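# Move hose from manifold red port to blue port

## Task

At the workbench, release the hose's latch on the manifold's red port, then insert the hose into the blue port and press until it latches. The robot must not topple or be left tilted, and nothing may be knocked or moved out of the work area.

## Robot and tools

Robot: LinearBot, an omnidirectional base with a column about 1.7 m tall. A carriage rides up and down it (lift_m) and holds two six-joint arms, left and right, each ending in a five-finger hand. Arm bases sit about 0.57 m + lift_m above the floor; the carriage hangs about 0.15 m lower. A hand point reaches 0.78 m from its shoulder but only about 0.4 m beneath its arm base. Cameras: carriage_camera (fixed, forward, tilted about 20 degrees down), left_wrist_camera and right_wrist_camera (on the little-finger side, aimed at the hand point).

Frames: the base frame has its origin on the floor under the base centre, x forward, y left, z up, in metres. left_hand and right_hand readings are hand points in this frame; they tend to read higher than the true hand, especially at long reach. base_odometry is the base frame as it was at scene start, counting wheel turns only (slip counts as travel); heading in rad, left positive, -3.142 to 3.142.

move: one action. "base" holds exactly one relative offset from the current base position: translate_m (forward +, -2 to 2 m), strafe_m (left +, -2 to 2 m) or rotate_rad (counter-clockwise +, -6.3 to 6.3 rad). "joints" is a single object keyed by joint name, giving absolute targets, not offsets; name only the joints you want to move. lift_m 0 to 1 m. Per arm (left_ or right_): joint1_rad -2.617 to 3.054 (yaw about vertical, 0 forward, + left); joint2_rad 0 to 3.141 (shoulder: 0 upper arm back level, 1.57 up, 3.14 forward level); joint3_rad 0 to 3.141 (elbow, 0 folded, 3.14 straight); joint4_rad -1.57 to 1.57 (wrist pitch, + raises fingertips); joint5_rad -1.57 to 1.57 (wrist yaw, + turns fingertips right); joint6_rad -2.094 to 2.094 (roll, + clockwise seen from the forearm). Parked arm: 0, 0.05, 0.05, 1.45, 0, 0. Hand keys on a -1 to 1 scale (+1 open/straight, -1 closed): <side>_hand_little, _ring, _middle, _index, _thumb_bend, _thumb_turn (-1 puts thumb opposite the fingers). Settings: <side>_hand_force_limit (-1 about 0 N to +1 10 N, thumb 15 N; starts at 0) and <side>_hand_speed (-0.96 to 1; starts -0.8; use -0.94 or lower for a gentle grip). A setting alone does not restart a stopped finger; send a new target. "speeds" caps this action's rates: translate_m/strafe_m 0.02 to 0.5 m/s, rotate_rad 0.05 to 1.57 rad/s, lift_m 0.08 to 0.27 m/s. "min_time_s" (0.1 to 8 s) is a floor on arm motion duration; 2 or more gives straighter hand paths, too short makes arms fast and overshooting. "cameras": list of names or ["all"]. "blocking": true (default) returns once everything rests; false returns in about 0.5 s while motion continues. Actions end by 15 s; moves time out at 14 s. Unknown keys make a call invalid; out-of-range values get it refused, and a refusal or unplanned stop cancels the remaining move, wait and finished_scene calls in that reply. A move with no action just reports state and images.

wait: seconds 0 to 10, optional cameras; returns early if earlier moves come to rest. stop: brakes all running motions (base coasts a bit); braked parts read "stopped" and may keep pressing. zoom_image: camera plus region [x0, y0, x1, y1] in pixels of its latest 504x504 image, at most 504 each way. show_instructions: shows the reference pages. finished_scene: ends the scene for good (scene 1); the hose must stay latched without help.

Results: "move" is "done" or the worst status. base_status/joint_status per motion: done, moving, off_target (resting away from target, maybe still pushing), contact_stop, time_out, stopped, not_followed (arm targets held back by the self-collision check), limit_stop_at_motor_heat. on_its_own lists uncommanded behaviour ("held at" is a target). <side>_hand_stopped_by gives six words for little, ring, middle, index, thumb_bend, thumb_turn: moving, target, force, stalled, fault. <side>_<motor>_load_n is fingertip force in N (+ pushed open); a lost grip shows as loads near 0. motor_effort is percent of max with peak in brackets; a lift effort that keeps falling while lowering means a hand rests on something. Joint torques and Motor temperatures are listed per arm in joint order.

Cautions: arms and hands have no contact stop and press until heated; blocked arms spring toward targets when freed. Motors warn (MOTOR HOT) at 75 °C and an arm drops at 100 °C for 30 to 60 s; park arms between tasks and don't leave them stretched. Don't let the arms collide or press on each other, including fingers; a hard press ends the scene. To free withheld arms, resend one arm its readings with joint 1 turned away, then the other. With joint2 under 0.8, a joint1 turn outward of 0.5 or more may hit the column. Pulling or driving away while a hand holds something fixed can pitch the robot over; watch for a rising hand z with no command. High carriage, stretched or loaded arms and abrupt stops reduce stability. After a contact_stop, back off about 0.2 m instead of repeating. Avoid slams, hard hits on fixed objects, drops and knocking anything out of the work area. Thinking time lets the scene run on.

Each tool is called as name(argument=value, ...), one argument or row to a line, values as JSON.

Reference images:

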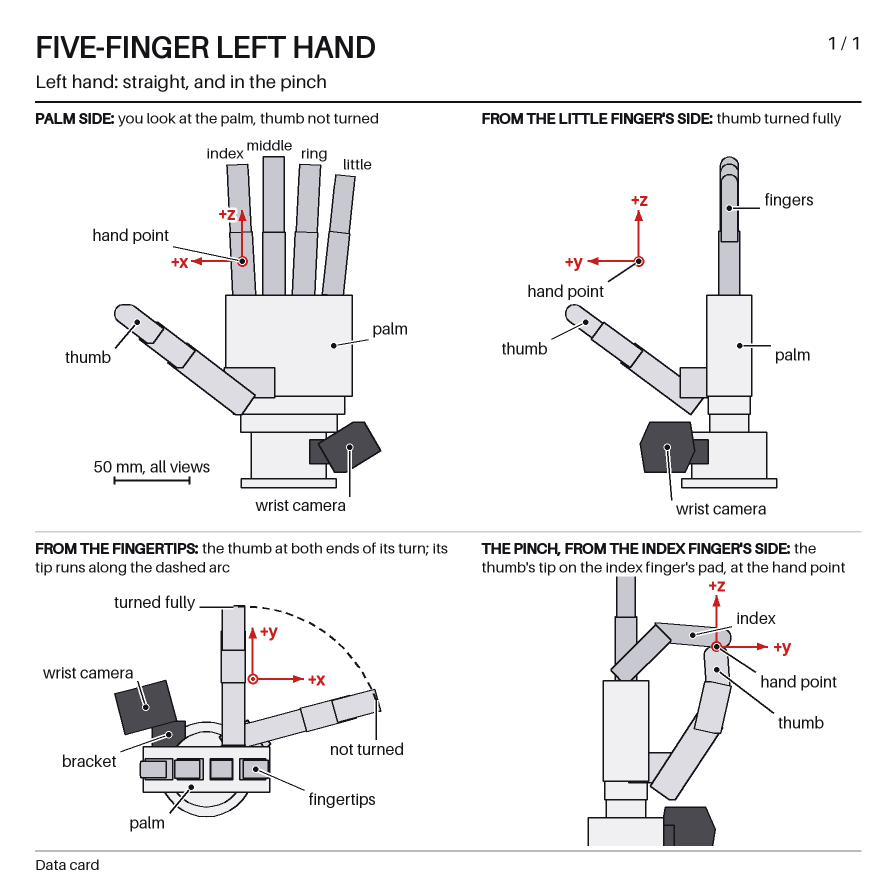

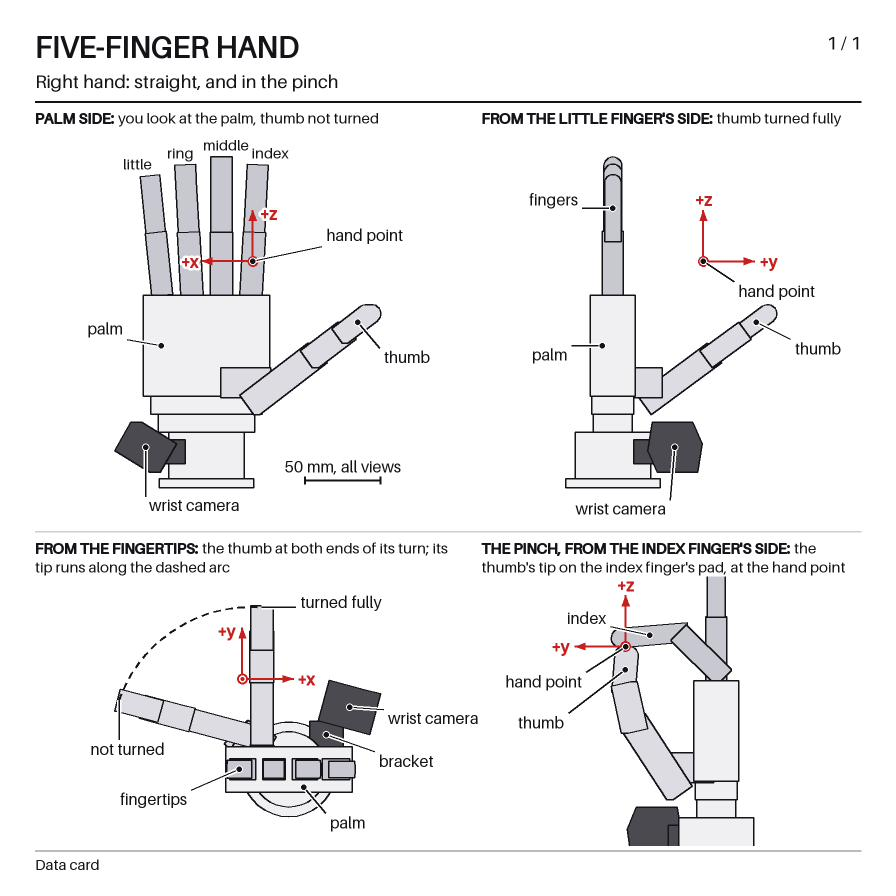

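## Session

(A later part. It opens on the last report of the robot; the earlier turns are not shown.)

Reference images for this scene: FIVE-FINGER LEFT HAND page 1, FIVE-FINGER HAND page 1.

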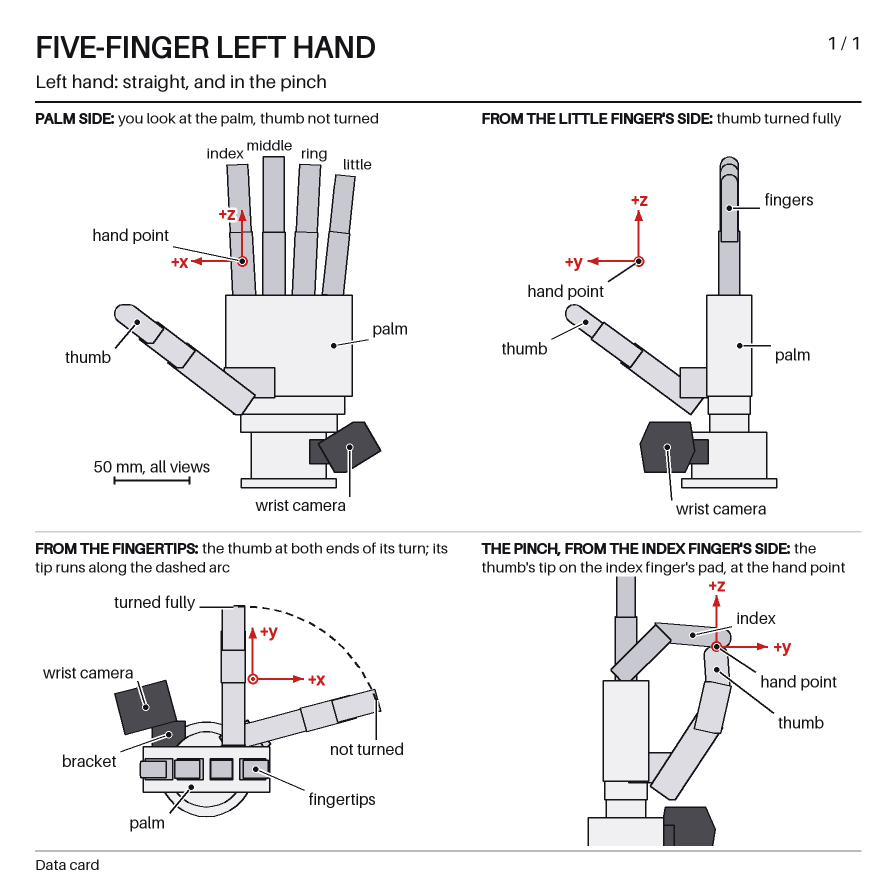

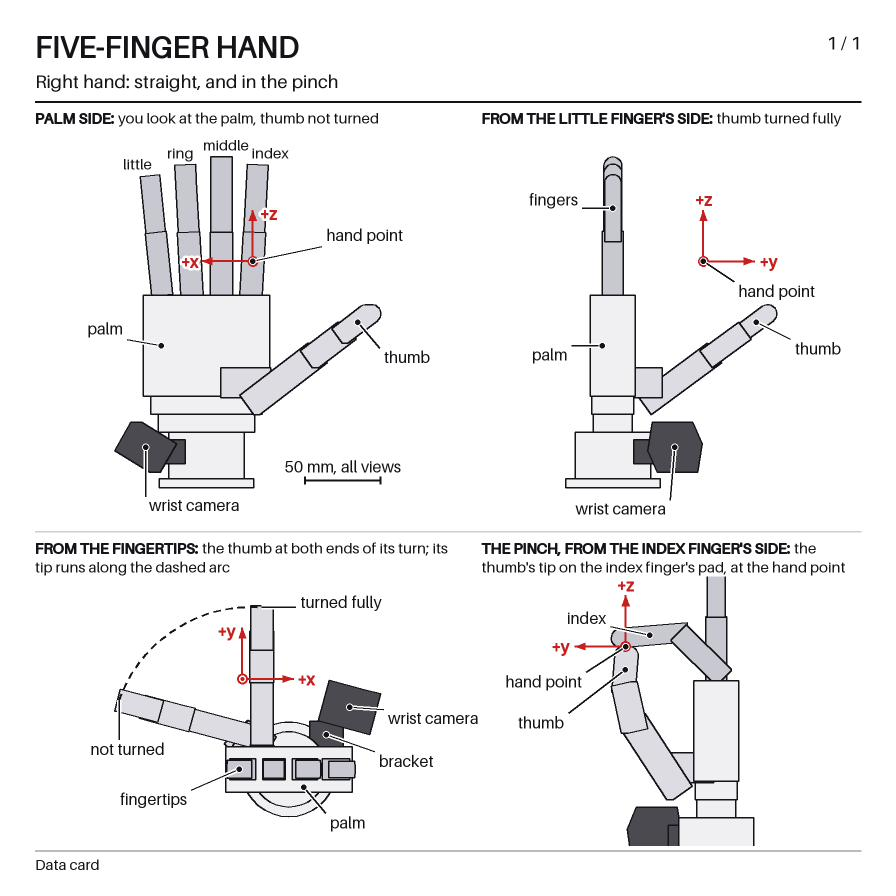

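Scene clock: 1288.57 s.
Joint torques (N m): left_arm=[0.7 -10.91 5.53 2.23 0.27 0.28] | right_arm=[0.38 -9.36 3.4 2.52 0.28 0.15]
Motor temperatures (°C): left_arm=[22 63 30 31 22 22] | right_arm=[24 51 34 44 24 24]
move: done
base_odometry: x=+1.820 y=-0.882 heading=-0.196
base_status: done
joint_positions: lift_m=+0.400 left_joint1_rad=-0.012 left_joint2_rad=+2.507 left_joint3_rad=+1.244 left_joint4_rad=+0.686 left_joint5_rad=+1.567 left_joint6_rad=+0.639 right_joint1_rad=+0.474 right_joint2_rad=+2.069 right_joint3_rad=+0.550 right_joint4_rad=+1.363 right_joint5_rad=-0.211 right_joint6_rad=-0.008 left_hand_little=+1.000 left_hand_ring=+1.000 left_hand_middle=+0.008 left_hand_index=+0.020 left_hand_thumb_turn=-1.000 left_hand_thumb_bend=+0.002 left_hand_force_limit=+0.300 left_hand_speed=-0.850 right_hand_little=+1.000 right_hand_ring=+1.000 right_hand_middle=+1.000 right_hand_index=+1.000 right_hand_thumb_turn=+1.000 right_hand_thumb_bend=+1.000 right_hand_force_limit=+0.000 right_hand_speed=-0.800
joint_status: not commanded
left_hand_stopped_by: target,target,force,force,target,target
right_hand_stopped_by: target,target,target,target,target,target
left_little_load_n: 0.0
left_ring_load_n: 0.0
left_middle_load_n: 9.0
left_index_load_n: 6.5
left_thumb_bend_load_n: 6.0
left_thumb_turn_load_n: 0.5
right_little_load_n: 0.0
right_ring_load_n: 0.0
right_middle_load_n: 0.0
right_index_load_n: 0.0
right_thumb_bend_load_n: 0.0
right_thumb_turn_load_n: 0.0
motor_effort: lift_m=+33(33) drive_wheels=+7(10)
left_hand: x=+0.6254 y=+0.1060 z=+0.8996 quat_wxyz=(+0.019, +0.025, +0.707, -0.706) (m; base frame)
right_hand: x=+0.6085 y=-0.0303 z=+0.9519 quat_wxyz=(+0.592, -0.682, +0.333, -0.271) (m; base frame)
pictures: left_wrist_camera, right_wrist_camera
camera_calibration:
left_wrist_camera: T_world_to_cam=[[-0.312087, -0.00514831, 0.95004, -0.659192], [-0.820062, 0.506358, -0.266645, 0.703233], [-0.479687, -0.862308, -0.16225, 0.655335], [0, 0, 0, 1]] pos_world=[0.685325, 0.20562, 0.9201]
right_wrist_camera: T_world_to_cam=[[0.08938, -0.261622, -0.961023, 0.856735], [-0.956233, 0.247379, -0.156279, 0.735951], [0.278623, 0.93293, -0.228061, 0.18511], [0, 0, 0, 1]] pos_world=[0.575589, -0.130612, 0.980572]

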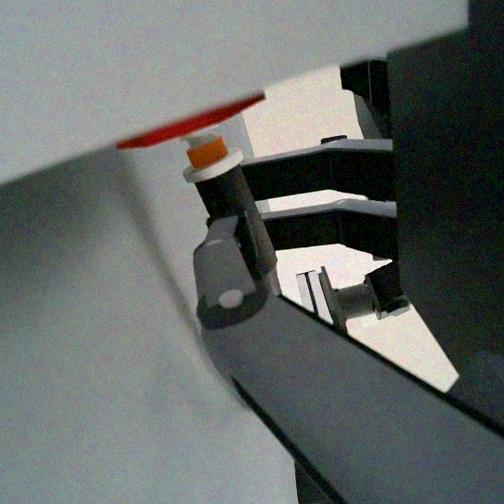

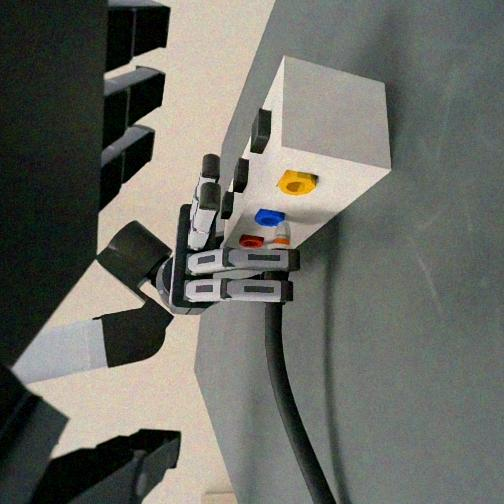

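move(
  base={"translate_m": -0.014},
  speeds={"translate_m": 0.02},
)

move(
  joints={"left_joint4_rad": 0.752, "left_joint6_rad": 0.70},
  cameras=["right_wrist_camera", "left_wrist_camera"],
)

zoom_image(
  camera="right_wrist_camera",
  region=[240, 170, 310, 260],
)

zoom_image(
  camera="left_wrist_camera",
  region=[110, 60, 290, 220],
)

Scene clock: 1302.57 s.
Joint torques (N m): left_arm=[0.28 -11.23 5.76 1.67 0.25 0.11] | right_arm=[0.24 -9.4 3.43 2.52 0.26 0.15]
Motor temperatures (°C): left_arm=[22 64 31 32 22 22] | right_arm=[24 50 34 45 24 24]
move: done
base_odometry: x=+1.806 y=-0.879 heading=-0.195
base_status: done
joint_positions: lift_m=+0.400 left_joint1_rad=-0.004 left_joint2_rad=+2.508 left_joint3_rad=+1.244 left_joint4_rad=+0.741 left_joint5_rad=+1.567 left_joint6_rad=+0.664 right_joint1_rad=+0.476 right_joint2_rad=+2.069 right_joint3_rad=+0.550 right_joint4_rad=+1.364 right_joint5_rad=-0.209 right_joint6_rad=-0.008 left_hand_little=+1.000 left_hand_ring=+1.000 left_hand_middle=+0.008 left_hand_index=+0.020 left_hand_thumb_turn=-1.000 left_hand_thumb_bend=+0.002 left_hand_force_limit=+0.300 left_hand_speed=-0.850 right_hand_little=+1.000 right_hand_ring=+1.000 right_hand_middle=+1.000 right_hand_index=+1.000 right_hand_thumb_turn=+1.000 right_hand_thumb_bend=+1.000 right_hand_force_limit=+0.000 right_hand_speed=-0.800
joint_status: not commanded
left_hand_stopped_by: target,target,force,force,target,target
right_hand_stopped_by: target,target,target,target,target,target
left_little_load_n: 0.0
left_ring_load_n: 0.0
left_middle_load_n: 9.0
left_index_load_n: 6.0
left_thumb_bend_load_n: 6.0
left_thumb_turn_load_n: -1.0
right_little_load_n: 0.0
right_ring_load_n: -0.5
right_middle_load_n: 0.0
right_index_load_n: 0.0
right_thumb_bend_load_n: 0.0
right_thumb_turn_load_n: -0.5
motor_effort: lift_m=+33(33) drive_wheels=-4(9)
left_hand: x=+0.6339 y=+0.1088 z=+0.9008 quat_wxyz=(+0.050, +0.050, +0.706, -0.705) (m; base frame)
right_hand: x=+0.6083 y=-0.0298 z=+0.9520 quat_wxyz=(+0.593, -0.682, +0.333, -0.271) (m; base frame)
pictures: none

Scene clock: 1303.00 s.
Joint torques (N m): left_arm=[0.08 -11.04 5.79 1.68 0.26 0.16] | right_arm=[0.24 -9.32 3.44 2.52 0.26 0.16]
Motor temperatures (°C): left_arm=[22 64 31 32 22 22] | right_arm=[24 50 34 45 24 24]
move: done
base_odometry: x=+1.806 y=-0.879 heading=-0.195
base_status: not commanded
joint_positions: lift_m=+0.400 left_joint1_rad=-0.004 left_joint2_rad=+2.508 left_joint3_rad=+1.244 left_joint4_rad=+0.743 left_joint5_rad=+1.567 left_joint6_rad=+0.686 right_joint1_rad=+0.476 right_joint2_rad=+2.069 right_joint3_rad=+0.550 right_joint4_rad=+1.364 right_joint5_rad=-0.209 right_joint6_rad=-0.008 left_hand_little=+1.000 left_hand_ring=+1.000 left_hand_middle=+0.008 left_hand_index=+0.020 left_hand_thumb_turn=-1.000 left_hand_thumb_bend=+0.002 left_hand_force_limit=+0.300 left_hand_speed=-0.850 right_hand_little=+1.000 right_hand_ring=+1.000 right_hand_middle=+1.000 right_hand_index=+1.000 right_hand_thumb_turn=+1.000 right_hand_thumb_bend=+1.000 right_hand_force_limit=+0.000 right_hand_speed=-0.800
joint_status: all done
left_hand_stopped_by: target,target,force,force,target,target
right_hand_stopped_by: target,target,target,target,target,target
left_little_load_n: -0.5
left_ring_load_n: 0.0
left_middle_load_n: 9.5
left_index_load_n: 6.0
left_thumb_bend_load_n: 6.5
left_thumb_turn_load_n: -1.0
right_little_load_n: 0.0
right_ring_load_n: 0.0
right_middle_load_n: -0.5
right_index_load_n: 0.0
right_thumb_bend_load_n: 0.0
right_thumb_turn_load_n: 0.0
motor_effort: lift_m=+33(33) drive_wheels=-4(5)
left_hand: x=+0.6356 y=+0.1088 z=+0.9004 quat_wxyz=(+0.058, +0.059, +0.705, -0.704) (m; base frame)
right_hand: x=+0.6083 y=-0.0298 z=+0.9520 quat_wxyz=(+0.593, -0.682, +0.333, -0.271) (m; base frame)
pictures: left_wrist_camera, right_wrist_camera
camera_calibration:
left_wrist_camera: T_world_to_cam=[[-0.408381, -0.00747745, 0.912781, -0.5618], [-0.791974, 0.500113, -0.350234, 0.768448], [-0.453874, -0.865928, -0.210158, 0.68996], [0, 0, 0, 1]] pos_world=[0.692318, 0.208944, 0.926938]
right_wrist_camera: T_world_to_cam=[[0.0902022, -0.261555, -0.960964, 0.856461], [-0.956121, 0.247313, -0.157061, 0.736346], [0.27874, 0.932966, -0.22777, 0.184375], [0, 0, 0, 1]] pos_world=[0.575389, -0.130112, 0.980675]

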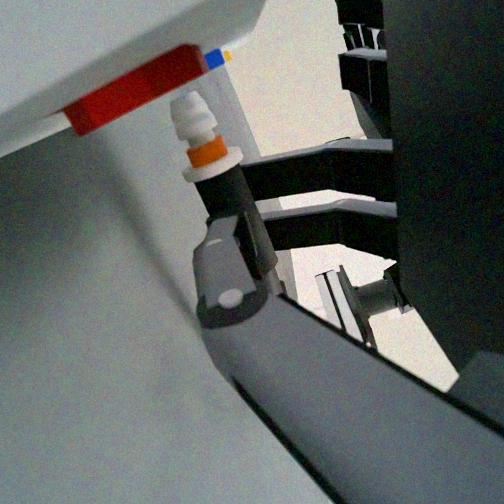

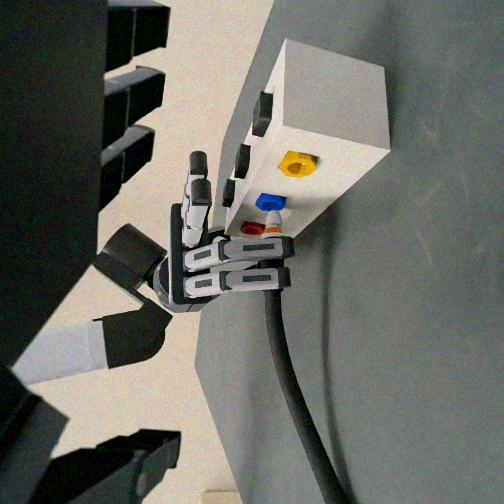

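Scaled by 5.600.

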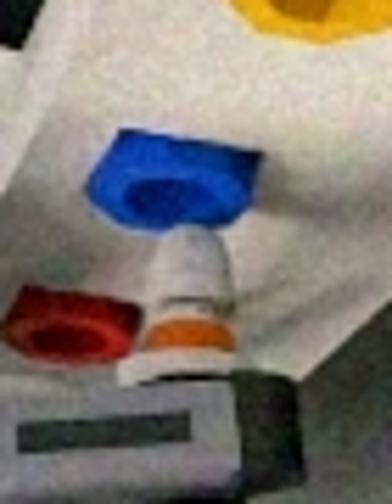

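Scaled by 2.800.

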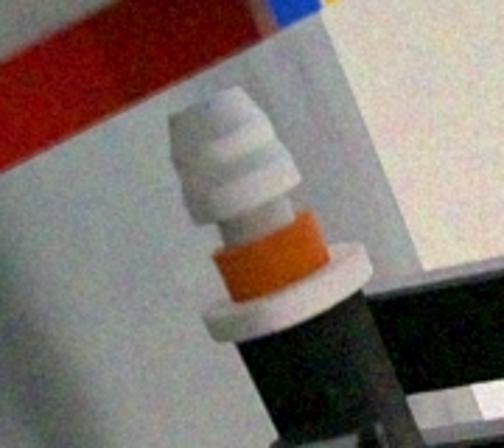

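move(
  joints={"lift_m": 0.4045},
  cameras=["right_wrist_camera", "left_wrist_camera"],
)

zoom_image(
  camera="right_wrist_camera",
  region=[240, 170, 310, 260],
)

zoom_image(
  camera="left_wrist_camera",
  region=[110, 60, 290, 220],
)

Scene clock: 1316.37 s.
Joint torques (N m): left_arm=[0.02 -10.99 5.26 1.64 0.29 0.13] | right_arm=[0.24 -8.9 3.62 2.48 0.26 0.15]
Motor temperatures (°C): left_arm=[22 64 31 31 22 22] | right_arm=[24 49 34 46 24 24]
move: done
base_odometry: x=+1.806 y=-0.879 heading=-0.195
base_status: not commanded
joint_positions: lift_m=+0.404 left_joint1_rad=-0.004 left_joint2_rad=+2.509 left_joint3_rad=+1.249 left_joint4_rad=+0.748 left_joint5_rad=+1.566 left_joint6_rad=+0.689 right_joint1_rad=+0.476 right_joint2_rad=+2.063 right_joint3_rad=+0.548 right_joint4_rad=+1.368 right_joint5_rad=-0.209 right_joint6_rad=-0.008 left_hand_little=+1.000 left_hand_ring=+1.000 left_hand_middle=+0.008 left_hand_index=+0.020 left_hand_thumb_turn=-1.000 left_hand_thumb_bend=+0.002 left_hand_force_limit=+0.300 left_hand_speed=-0.850 right_hand_little=+1.000 right_hand_ring=+1.000 right_hand_middle=+1.000 right_hand_index=+1.000 right_hand_thumb_turn=+1.000 right_hand_thumb_bend=+1.000 right_hand_force_limit=+0.000 right_hand_speed=-0.800
joint_status: all done
left_hand_stopped_by: target,target,force,force,target,target
right_hand_stopped_by: target,target,target,target,target,target
left_little_load_n: -0.5
left_ring_load_n: 0.0
left_middle_load_n: 9.5
left_index_load_n: 6.0
left_thumb_bend_load_n: 6.0
left_thumb_turn_load_n: -0.5
right_little_load_n: 0.0
right_ring_load_n: 0.0
right_middle_load_n: 0.0
right_index_load_n: 0.0
right_thumb_bend_load_n: 0.0
right_thumb_turn_load_n: 0.0
motor_effort: lift_m=+34(40) drive_wheels=-4(4)
left_hand: x=+0.6377 y=+0.1088 z=+0.9054 quat_wxyz=(+0.062, +0.063, +0.705, -0.704) (m; base frame)
right_hand: x=+0.6087 y=-0.0296 z=+0.9593 quat_wxyz=(+0.595, -0.680, +0.331, -0.273) (m; base frame)
pictures: left_wrist_camera, right_wrist_camera
camera_calibration:
left_wrist_camera: T_world_to_cam=[[-0.418461, -0.00769942, 0.908202, -0.554802], [-0.788178, 0.499952, -0.358921, 0.777317], [-0.451294, -0.866019, -0.215279, 0.694948], [0, 0, 0, 1]] pos_world=[0.694127, 0.208945, 0.932475]
right_wrist_camera: T_world_to_cam=[[0.0970425, -0.258057, -0.961244, 0.859767], [-0.954969, 0.247939, -0.162971, 0.742799], [0.280386, 0.933773, -0.222376, 0.179501], [0, 0, 0, 1]] pos_world=[0.575586, -0.129914, 0.987418]

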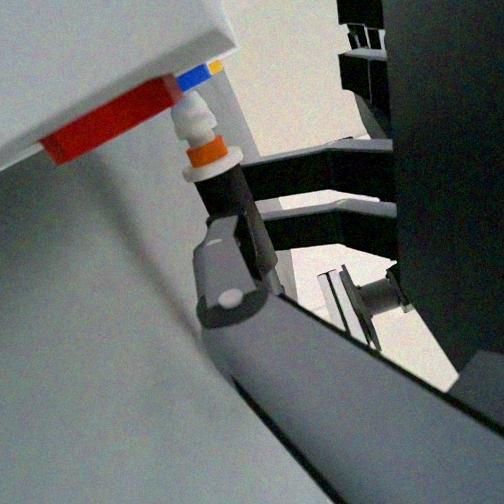

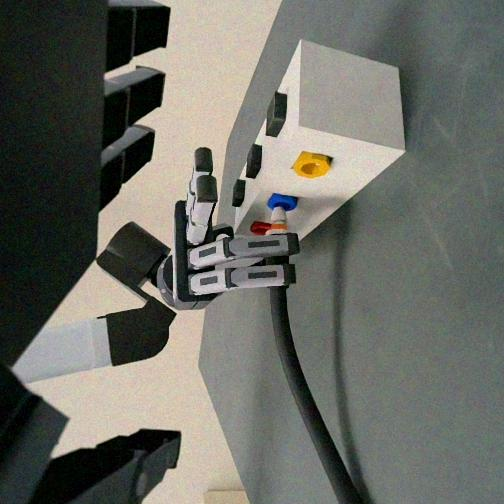

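Scaled by 5.600.

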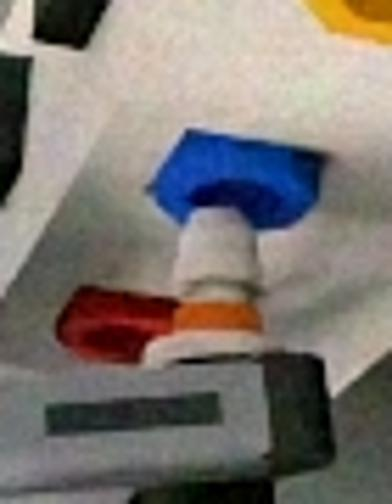

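Scaled by 2.800.

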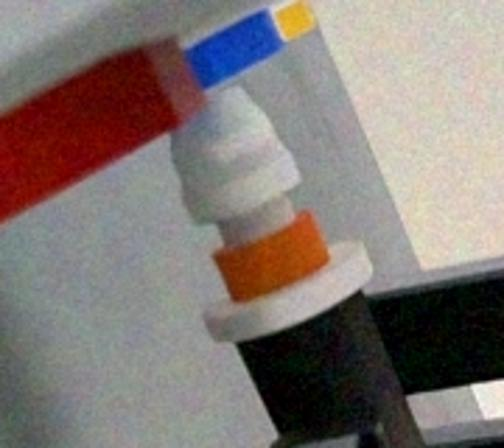

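move(
  base={"translate_m": 0.004},
  speeds={"translate_m": 0.02},
  cameras=["right_wrist_camera", "left_wrist_camera"],
)

zoom_image(
  camera="right_wrist_camera",
  region=[255, 180, 305, 245],
)

zoom_image(
  camera="left_wrist_camera",
  region=[100, 40, 260, 190],
)

Scene clock: 1339.63 s.
Joint torques (N m): left_arm=[0.14 -11 5.41 1.68 0.25 0.07] | right_arm=[0.21 -8.87 3.67 2.48 0.25 0.16]
Motor temperatures (°C): left_arm=[22 60 30 30 22 22] | right_arm=[24 49 34 48 24 24]
move: done
base_odometry: x=+1.810 y=-0.880 heading=-0.196
base_status: done
joint_positions: lift_m=+0.404 left_joint1_rad=-0.005 left_joint2_rad=+2.509 left_joint3_rad=+1.249 left_joint4_rad=+0.741 left_joint5_rad=+1.567 left_joint6_rad=+0.687 right_joint1_rad=+0.477 right_joint2_rad=+2.063 right_joint3_rad=+0.548 right_joint4_rad=+1.369 right_joint5_rad=-0.208 right_joint6_rad=-0.008 left_hand_little=+1.000 left_hand_ring=+1.000 left_hand_middle=+0.008 left_hand_index=+0.020 left_hand_thumb_turn=-1.000 left_hand_thumb_bend=+0.002 left_hand_force_limit=+0.300 left_hand_speed=-0.850 right_hand_little=+1.000 right_hand_ring=+1.000 right_hand_middle=+1.000 right_hand_index=+1.000 right_hand_thumb_turn=+1.000 right_hand_thumb_bend=+1.000 right_hand_force_limit=+0.000 right_hand_speed=-0.800
joint_status: not commanded
left_hand_stopped_by: target,target,force,force,target,target
right_hand_stopped_by: target,target,target,target,target,target
left_little_load_n: 0.0
left_ring_load_n: 0.0
left_middle_load_n: 10.0
left_index_load_n: 5.5
left_thumb_bend_load_n: 6.0
left_thumb_turn_load_n: -1.5
right_little_load_n: -0.5
right_ring_load_n: 0.0
right_middle_load_n: -0.5
right_index_load_n: 0.0
right_thumb_bend_load_n: 0.0
right_thumb_turn_load_n: 0.0
motor_effort: lift_m=+34(34) drive_wheels=+5(6)
left_hand: x=+0.6367 y=+0.1087 z=+0.9051 quat_wxyz=(+0.059, +0.060, +0.705, -0.704) (m; base frame)
right_hand: x=+0.6088 y=-0.0296 z=+0.9594 quat_wxyz=(+0.595, -0.680, +0.331, -0.273) (m; base frame)
pictures: left_wrist_camera, right_wrist_camera
camera_calibration:
left_wrist_camera: T_world_to_cam=[[-0.410823, -0.00731802, 0.911686, -0.563059], [-0.790842, 0.500416, -0.352352, 0.772231], [-0.453644, -0.865754, -0.21137, 0.692229], [0, 0, 0, 1]] pos_world=[0.693421, 0.208743, 0.931747]
right_wrist_camera: T_world_to_cam=[[0.0972824, -0.258057, -0.96122, 0.859607], [-0.954709, 0.248671, -0.163384, 0.743154], [0.28119, 0.933579, -0.222177, 0.17882], [0, 0, 0, 1]] pos_world=[0.575589, -0.129917, 0.98742]

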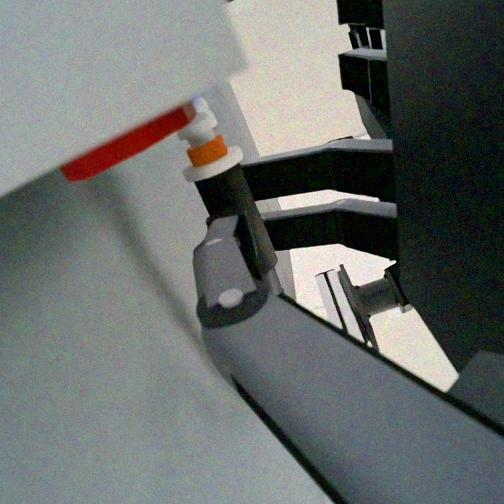

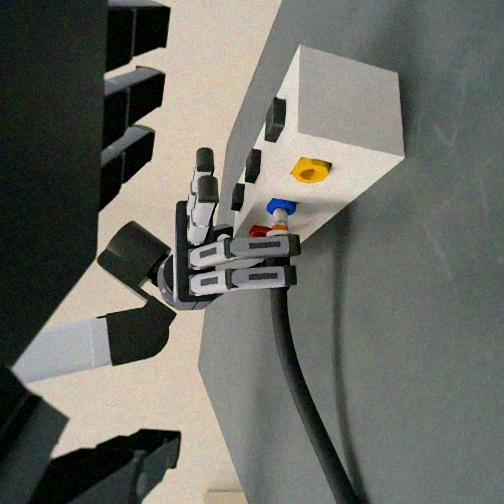

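Scaled by 7.754.

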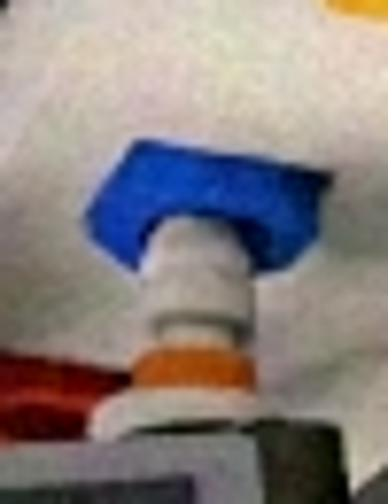

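Scaled by 3.150.

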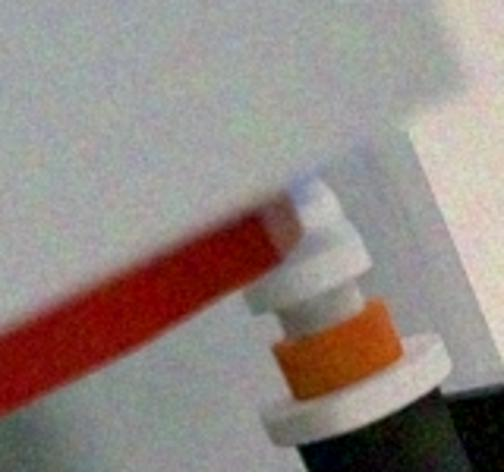

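move(
  cameras=["carriage_camera"],
)

zoom_image(
  camera="carriage_camera",
  region=[190, 250, 310, 370],
)

Scene clock: 1350.53 s.
Joint torques (N m): left_arm=[0.21 -11.02 5.38 1.71 0.25 0.15] | right_arm=[0.18 -8.88 3.63 2.47 0.26 0.15]
Motor temperatures (°C): left_arm=[22 60 30 31 22 22] | right_arm=[24 49 34 48 24 24]
base_odometry: x=+1.810 y=-0.880 heading=-0.196
base_status: done
joint_positions: lift_m=+0.404 left_joint1_rad=-0.005 left_joint2_rad=+2.509 left_joint3_rad=+1.249 left_joint4_rad=+0.741 left_joint5_rad=+1.567 left_joint6_rad=+0.687 right_joint1_rad=+0.477 right_joint2_rad=+2.063 right_joint3_rad=+0.548 right_joint4_rad=+1.369 right_joint5_rad=-0.208 right_joint6_rad=-0.008 left_hand_little=+1.000 left_hand_ring=+1.000 left_hand_middle=+0.008 left_hand_index=+0.020 left_hand_thumb_turn=-1.000 left_hand_thumb_bend=+0.002 left_hand_force_limit=+0.300 left_hand_speed=-0.850 right_hand_little=+1.000 right_hand_ring=+1.000 right_hand_middle=+1.000 right_hand_index=+1.000 right_hand_thumb_turn=+1.000 right_hand_thumb_bend=+1.000 right_hand_force_limit=+0.000 right_hand_speed=-0.800
joint_status: not commanded
left_hand_stopped_by: target,target,force,force,target,target
right_hand_stopped_by: target,target,target,target,target,target
left_little_load_n: 0.0
left_ring_load_n: 0.0
left_middle_load_n: 10.0
left_index_load_n: 5.5
left_thumb_bend_load_n: 6.5
left_thumb_turn_load_n: -1.5
right_little_load_n: 0.0
right_ring_load_n: -0.5
right_middle_load_n: 0.0
right_index_load_n: -0.5
right_thumb_bend_load_n: 0.0
right_thumb_turn_load_n: -0.5
motor_effort: lift_m=+34(34) drive_wheels=+5(6)
left_hand: x=+0.6367 y=+0.1087 z=+0.9051 quat_wxyz=(+0.059, +0.060, +0.705, -0.704) (m; base frame)
right_hand: x=+0.6088 y=-0.0296 z=+0.9594 quat_wxyz=(+0.595, -0.680, +0.331, -0.273) (m; base frame)
pictures: carriage_camera
camera_calibration:
carriage_camera: T_world_to_cam=[[0.0353109, -0.999002, -0.0273413, 0.0351518], [-0.371734, 0.0122658, -0.928258, 1.32527], [0.927667, 0.0429413, -0.37093, 0.367948], [0, 0, 0, 1]] pos_world=[0.150073, 0.0030611, 1.36764]

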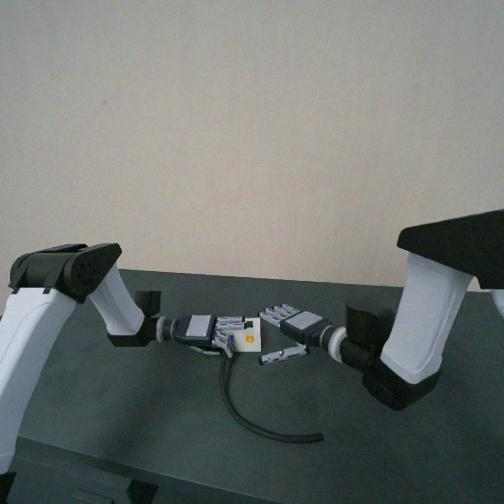

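Scaled by 4.200.

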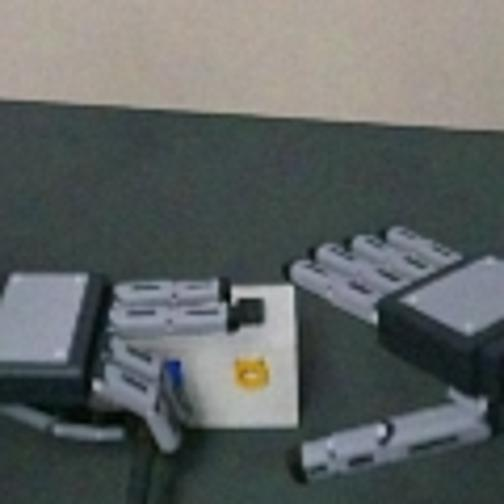

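move(
  base={"translate_m": 0.004},
  joints={"lift_m": 0.4035},
  speeds={"translate_m": 0.02},
  cameras=["right_wrist_camera", "left_wrist_camera"],
)

zoom_image(
  camera="right_wrist_camera",
  region=[255, 180, 305, 245],
)

zoom_image(
  camera="left_wrist_camera",
  region=[100, 40, 260, 190],
)

Scene clock: 1358.80 s.
Joint torques (N m): left_arm=[0.12 -10.96 5.27 1.69 0.23 0.13] | right_arm=[0.2 -8.9 3.63 2.48 0.24 0.16]
Motor temperatures (°C): left_arm=[22 59 30 31 22 22] | right_arm=[24 49 34 48 24 24]
move: done
base_odometry: x=+1.814 y=-0.881 heading=-0.196
base_status: done
joint_positions: lift_m=+0.404 left_joint1_rad=-0.006 left_joint2_rad=+2.509 left_joint3_rad=+1.249 left_joint4_rad=+0.743 left_joint5_rad=+1.567 left_joint6_rad=+0.688 right_joint1_rad=+0.477 right_joint2_rad=+2.063 right_joint3_rad=+0.548 right_joint4_rad=+1.369 right_joint5_rad=-0.207 right_joint6_rad=-0.008 left_hand_little=+1.000 left_hand_ring=+1.000 left_hand_middle=+0.008 left_hand_index=+0.020 left_hand_thumb_turn=-1.000 left_hand_thumb_bend=+0.002 left_hand_force_limit=+0.300 left_hand_speed=-0.850 right_hand_little=+1.000 right_hand_ring=+1.000 right_hand_middle=+1.000 right_hand_index=+1.000 right_hand_thumb_turn=+1.000 right_hand_thumb_bend=+1.000 right_hand_force_limit=+0.000 right_hand_speed=-0.800
joint_status: all done
left_hand_stopped_by: target,target,force,force,target,target
right_hand_stopped_by: target,target,target,target,target,target
left_little_load_n: 0.0
left_ring_load_n: 0.0
left_middle_load_n: 10.0
left_index_load_n: 5.5
left_thumb_bend_load_n: 6.5
left_thumb_turn_load_n: -1.0
right_little_load_n: 0.0
right_ring_load_n: 0.0
right_middle_load_n: 0.0
right_index_load_n: 0.0
right_thumb_bend_load_n: 0.0
right_thumb_turn_load_n: 0.0
motor_effort: lift_m=+27(27) drive_wheels=+5(12)
left_hand: x=+0.6368 y=+0.1082 z=+0.9049 quat_wxyz=(+0.060, +0.061, +0.705, -0.704) (m; base frame)
right_hand: x=+0.6089 y=-0.0295 z=+0.9591 quat_wxyz=(+0.595, -0.679, +0.331, -0.273) (m; base frame)
pictures: left_wrist_camera, right_wrist_camera
camera_calibration:
left_wrist_camera: T_world_to_cam=[[-0.413659, -0.00683858, 0.910406, -0.55988], [-0.78917, 0.501321, -0.354808, 0.773472], [-0.453979, -0.865235, -0.212773, 0.693252], [0, 0, 0, 1]] pos_world=[0.693523, 0.208239, 0.931657]
right_wrist_camera: T_world_to_cam=[[0.0975287, -0.257993, -0.961212, 0.8593], [-0.954563, 0.249026, -0.163694, 0.743367], [0.281598, 0.933502, -0.221983, 0.178246], [0, 0, 0, 1]] pos_world=[0.57559, -0.129818, 0.987221]

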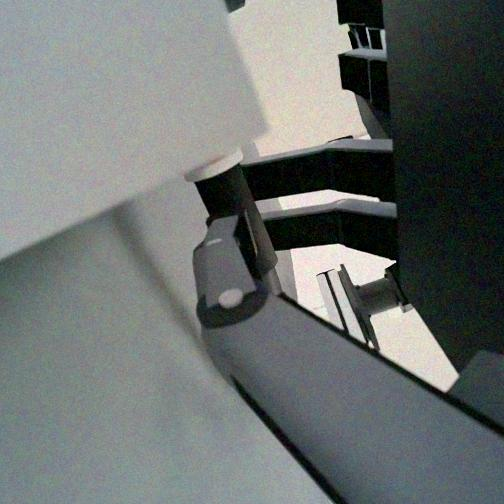

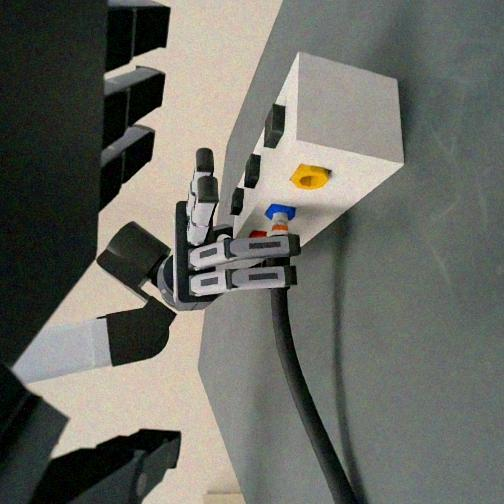

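Scaled by 7.754.

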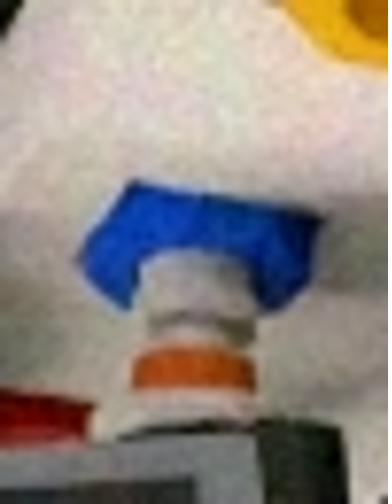

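Scaled by 3.150.

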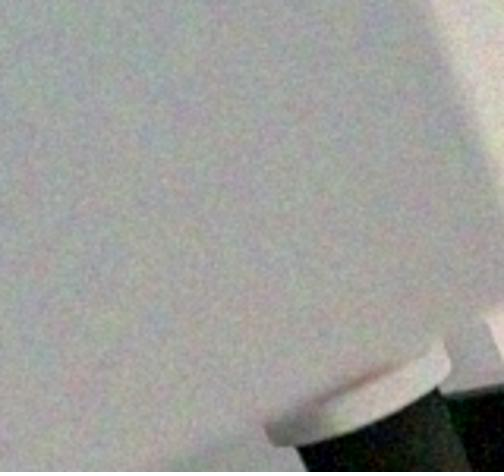

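move(
  base={"translate_m": 0.006},
  speeds={"translate_m": 0.02},
  cameras=["right_wrist_camera"],
)

zoom_image(
  camera="right_wrist_camera",
  region=[255, 180, 305, 245],
)

Scene clock: 1362.20 s.
Joint torques (N m): left_arm=[0.47 -11.07 5.39 1.72 0.27 0.16] | right_arm=[0.17 -8.87 3.6 2.49 0.24 0.15]
Motor temperatures (°C): left_arm=[22 59 30 31 22 22] | right_arm=[24 49 34 48 24 24]
move: done
base_odometry: x=+1.819 y=-0.882 heading=-0.197
base_status: done
joint_positions: lift_m=+0.404 left_joint1_rad=-0.007 left_joint2_rad=+2.509 left_joint3_rad=+1.249 left_joint4_rad=+0.734 left_joint5_rad=+1.567 left_joint6_rad=+0.684 right_joint1_rad=+0.477 right_joint2_rad=+2.063 right_joint3_rad=+0.548 right_joint4_rad=+1.369 right_joint5_rad=-0.207 right_joint6_rad=-0.008 left_hand_little=+1.000 left_hand_ring=+1.000 left_hand_middle=+0.008 left_hand_index=+0.020 left_hand_thumb_turn=-1.000 left_hand_thumb_bend=+0.002 left_hand_force_limit=+0.300 left_hand_speed=-0.850 right_hand_little=+1.000 right_hand_ring=+1.000 right_hand_middle=+1.000 right_hand_index=+1.000 right_hand_thumb_turn=+1.000 right_hand_thumb_bend=+1.000 right_hand_force_limit=+0.000 right_hand_speed=-0.800
joint_status: not commanded
left_hand_stopped_by: target,target,force,force,target,target
right_hand_stopped_by: target,target,target,target,target,target
left_little_load_n: 0.0
left_ring_load_n: 0.0
left_middle_load_n: 10.0
left_index_load_n: 5.0
left_thumb_bend_load_n: 5.5
left_thumb_turn_load_n: 1.0
right_little_load_n: 0.0
right_ring_load_n: 0.0
right_middle_load_n: 0.0
right_index_load_n: 0.0
right_thumb_bend_load_n: 0.0
right_thumb_turn_load_n: 0.0
motor_effort: lift_m=+27(27) drive_wheels=+7(11)
left_hand: x=+0.6354 y=+0.1077 z=+0.9046 quat_wxyz=(+0.055, +0.057, +0.706, -0.704) (m; base frame)
right_hand: x=+0.6088 y=-0.0294 z=+0.9591 quat_wxyz=(+0.595, -0.679, +0.331, -0.273) (m; base frame)
pictures: right_wrist_camera
camera_calibration:
right_wrist_camera: T_world_to_cam=[[0.0975935, -0.258107, -0.961175, 0.859247], [-0.954558, 0.248987, -0.163783, 0.743326], [0.281593, 0.933481, -0.222078, 0.178276], [0, 0, 0, 1]] pos_world=[0.57549, -0.129718, 0.987221]

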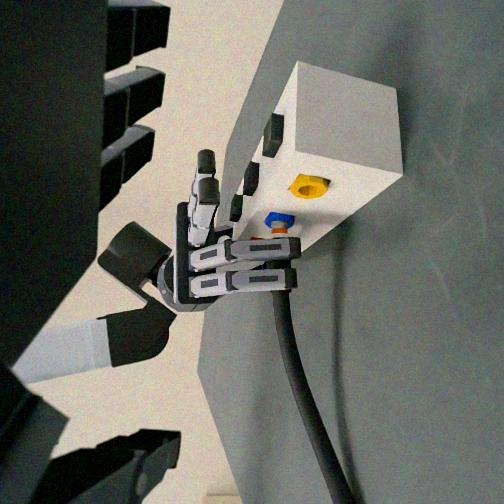

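Scaled by 7.754.

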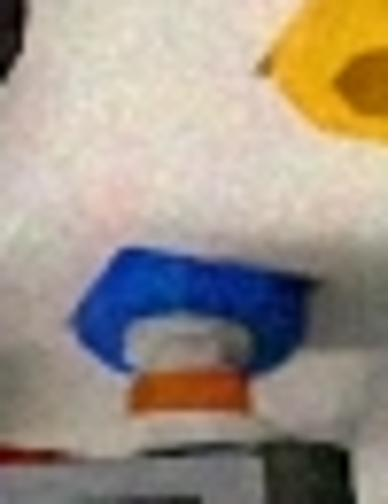

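move(
  base={"translate_m": 0.007},
  speeds={"translate_m": 0.02},
  cameras=["right_wrist_camera"],
)

zoom_image(
  camera="right_wrist_camera",
  region=[250, 190, 300, 255],
)

Scene clock: 1366.13 s.
Joint torques (N m): left_arm=[0.73 -10.97 5.27 2.17 0.23 0.41] | right_arm=[0.06 -8.95 3.62 2.46 0.24 0.15]
Motor temperatures (°C): left_arm=[22 59 30 32 22 22] | right_arm=[24 49 34 49 24 24]
move: done
base_odometry: x=+1.826 y=-0.884 heading=-0.197
base_status: done
joint_positions: lift_m=+0.404 left_joint1_rad=-0.007 left_joint2_rad=+2.509 left_joint3_rad=+1.249 left_joint4_rad=+0.697 left_joint5_rad=+1.567 left_joint6_rad=+0.657 right_joint1_rad=+0.478 right_joint2_rad=+2.063 right_joint3_rad=+0.548 right_joint4_rad=+1.369 right_joint5_rad=-0.206 right_joint6_rad=-0.007 left_hand_little=+1.000 left_hand_ring=+1.000 left_hand_middle=+0.008 left_hand_index=+0.020 left_hand_thumb_turn=-1.000 left_hand_thumb_bend=+0.002 left_hand_force_limit=+0.300 left_hand_speed=-0.850 right_hand_little=+1.000 right_hand_ring=+1.000 right_hand_middle=+1.000 right_hand_index=+1.000 right_hand_thumb_turn=+1.000 right_hand_thumb_bend=+1.000 right_hand_force_limit=+0.000 right_hand_speed=-0.800
joint_status: not commanded
left_hand_stopped_by: target,target,force,force,target,target
right_hand_stopped_by: target,target,target,target,target,target
left_little_load_n: 0.0
left_ring_load_n: 0.0
left_middle_load_n: 10.5
left_index_load_n: 4.5
left_thumb_bend_load_n: 4.5
left_thumb_turn_load_n: 3.5
right_little_load_n: -0.5
right_ring_load_n: 0.0
right_middle_load_n: 0.0
right_index_load_n: 0.0
right_thumb_bend_load_n: 0.0
right_thumb_turn_load_n: -0.5
motor_effort: lift_m=+27(27) drive_wheels=+7(13)
left_hand: x=+0.6298 y=+0.1076 z=+0.9037 quat_wxyz=(+0.032, +0.035, +0.707, -0.706) (m; base frame)
right_hand: x=+0.6087 y=-0.0293 z=+0.9592 quat_wxyz=(+0.595, -0.679, +0.331, -0.273) (m; base frame)
pictures: right_wrist_camera
camera_calibration:
right_wrist_camera: T_world_to_cam=[[0.0973482, -0.257848, -0.961269, 0.859444], [-0.95458, 0.249096, -0.163488, 0.743021], [0.281603, 0.933523, -0.221888, 0.177972], [0, 0, 0, 1]] pos_world=[0.57549, -0.129618, 0.987121]

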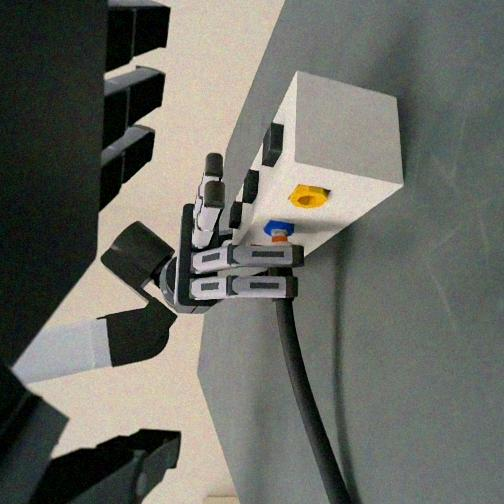

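Scaled by 7.754.

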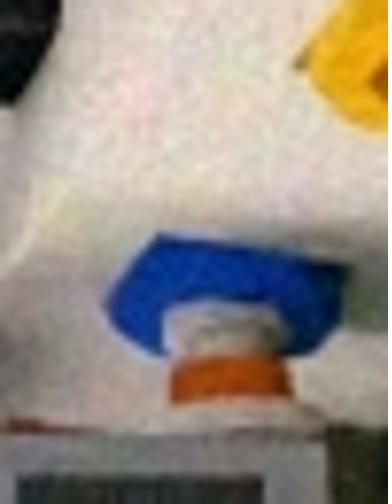

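move(
  joints={"left_joint4_rad": 0.80, "left_joint6_rad": 0.725},
  cameras=["right_wrist_camera"],
)

zoom_image(
  camera="right_wrist_camera",
  region=[250, 190, 300, 255],
)

Scene clock: 1379.97 s.
Joint torques (N m): left_arm=[0.43 -10.91 5.3 2.65 0.25 0.68] | right_arm=[0.13 -8.88 3.63 2.47 0.23 0.15]
Motor temperatures (°C): left_arm=[22 59 30 33 22 22] | right_arm=[24 49 34 49 24 24]
move: off_target
base_odometry: x=+1.826 y=-0.884 heading=-0.197
base_status: not commanded
joint_positions: lift_m=+0.404 left_joint1_rad=-0.007 left_joint2_rad=+2.509 left_joint3_rad=+1.249 left_joint4_rad=+0.703 left_joint5_rad=+1.567 left_joint6_rad=+0.657 right_joint1_rad=+0.478 right_joint2_rad=+2.063 right_joint3_rad=+0.548 right_joint4_rad=+1.369 right_joint5_rad=-0.206 right_joint6_rad=-0.007 left_hand_little=+1.000 left_hand_ring=+1.000 left_hand_middle=+0.008 left_hand_index=+0.020 left_hand_thumb_turn=-1.000 left_hand_thumb_bend=+0.002 left_hand_force_limit=+0.300 left_hand_speed=-0.850 right_hand_little=+1.000 right_hand_ring=+1.000 right_hand_middle=+1.000 right_hand_index=+1.000 right_hand_thumb_turn=+1.000 right_hand_thumb_bend=+1.000 right_hand_force_limit=+0.000 right_hand_speed=-0.800
joint_status: left_joint4_rad off_target (ended at +0.703, target +0.800); left_joint6_rad off_target (ended at +0.657, target +0.725)
left_hand_stopped_by: target,target,force,force,target,target
right_hand_stopped_by: target,target,target,target,target,target
left_little_load_n: 0.0
left_ring_load_n: 0.0
left_middle_load_n: 10.0
left_index_load_n: 5.0
left_thumb_bend_load_n: 5.0
left_thumb_turn_load_n: 4.0
right_little_load_n: 0.0
right_ring_load_n: 0.0
right_middle_load_n: -0.5
right_index_load_n: 0.0
right_thumb_bend_load_n: 0.0
right_thumb_turn_load_n: -0.5
motor_effort: lift_m=+27(27) drive_wheels=+7(7)
left_hand: x=+0.6303 y=+0.1076 z=+0.9039 quat_wxyz=(+0.034, +0.037, +0.707, -0.706) (m; base frame)
right_hand: x=+0.6087 y=-0.0293 z=+0.9592 quat_wxyz=(+0.595, -0.679, +0.331, -0.273) (m; base frame)
pictures: right_wrist_camera
camera_calibration:
right_wrist_camera: T_world_to_cam=[[0.0973482, -0.257848, -0.961269, 0.859444], [-0.95458, 0.249096, -0.163488, 0.743021], [0.281603, 0.933523, -0.221888, 0.177972], [0, 0, 0, 1]] pos_world=[0.57549, -0.129618, 0.987121]

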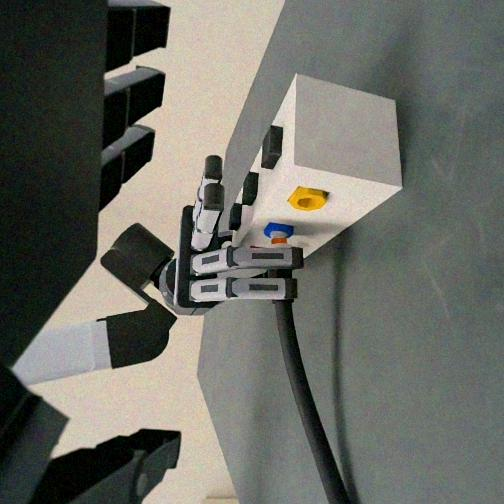

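Scaled by 7.754.

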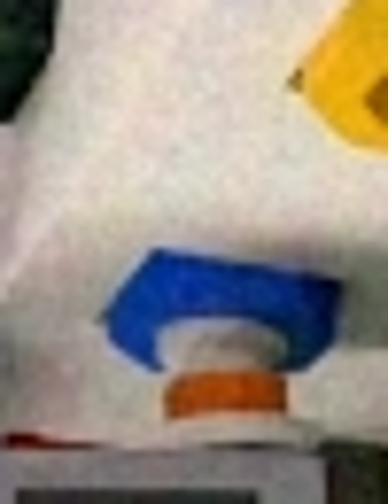

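move(
  joints={"left_joint4_rad": 0.87, "left_joint6_rad": 0.76},
  cameras=["right_wrist_camera"],
)

zoom_image(
  camera="right_wrist_camera",
  region=[250, 190, 300, 255],
)

Scene clock: 1385.57 s.
Joint torques (N m): left_arm=[0.5 -11.14 5.79 3.09 0.26 0.95] | right_arm=[0.13 -8.91 3.62 2.46 0.24 0.15]
Motor temperatures (°C): left_arm=[22 59 30 34 22 22] | right_arm=[24 49 34 49 24 24]
move: off_target
base_odometry: x=+1.826 y=-0.884 heading=-0.197
base_status: not commanded
joint_positions: lift_m=+0.404 left_joint1_rad=-0.008 left_joint2_rad=+2.511 left_joint3_rad=+1.242 left_joint4_rad=+0.734 left_joint5_rad=+1.567 left_joint6_rad=+0.663 right_joint1_rad=+0.478 right_joint2_rad=+2.063 right_joint3_rad=+0.548 right_joint4_rad=+1.369 right_joint5_rad=-0.206 right_joint6_rad=-0.007 left_hand_little=+1.000 left_hand_ring=+1.000 left_hand_middle=+0.008 left_hand_index=+0.020 left_hand_thumb_turn=-1.000 left_hand_thumb_bend=+0.002 left_hand_force_limit=+0.300 left_hand_speed=-0.850 right_hand_little=+1.000 right_hand_ring=+1.000 right_hand_middle=+1.000 right_hand_index=+1.000 right_hand_thumb_turn=+1.000 right_hand_thumb_bend=+1.000 right_hand_force_limit=+0.000 right_hand_speed=-0.800
joint_status: left_joint4_rad off_target (ended at +0.734, target +0.870); left_joint6_rad off_target (ended at +0.664, target +0.760)
left_hand_stopped_by: target,target,force,force,target,target
right_hand_stopped_by: target,target,target,target,target,target
left_little_load_n: 0.0
left_ring_load_n: -0.5
left_middle_load_n: 9.0
left_index_load_n: 6.0
left_thumb_bend_load_n: 5.0
left_thumb_turn_load_n: 5.0
right_little_load_n: 0.0
right_ring_load_n: 0.0
right_middle_load_n: 0.0
right_index_load_n: 0.0
right_thumb_bend_load_n: 0.0
right_thumb_turn_load_n: 0.0
motor_effort: lift_m=+27(27) drive_wheels=+7(7)
left_hand: x=+0.6314 y=+0.1073 z=+0.9031 quat_wxyz=(+0.044, +0.047, +0.706, -0.705) (m; base frame)
right_hand: x=+0.6087 y=-0.0293 z=+0.9592 quat_wxyz=(+0.595, -0.679, +0.331, -0.273) (m; base frame)
pictures: right_wrist_camera
camera_calibration:
right_wrist_camera: T_world_to_cam=[[0.0973482, -0.257848, -0.961269, 0.859444], [-0.95458, 0.249096, -0.163488, 0.743021], [0.281603, 0.933523, -0.221888, 0.177972], [0, 0, 0, 1]] pos_world=[0.57549, -0.129618, 0.987121]

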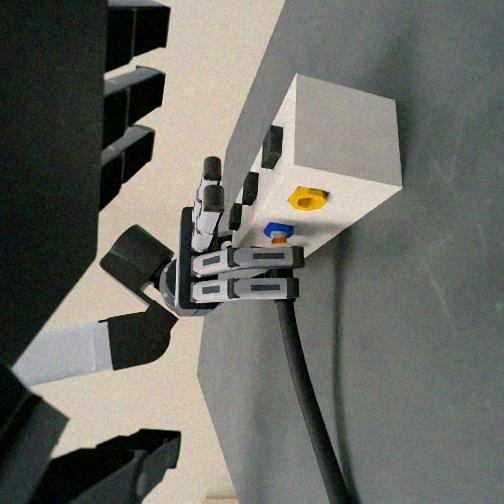

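Scaled by 7.754.

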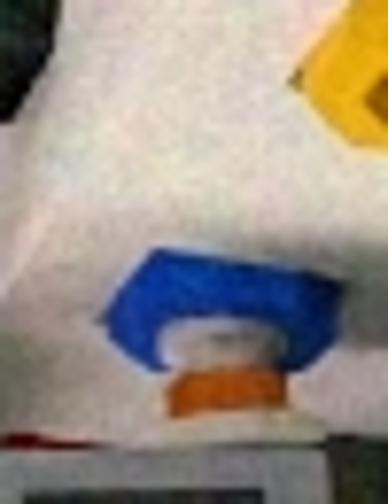

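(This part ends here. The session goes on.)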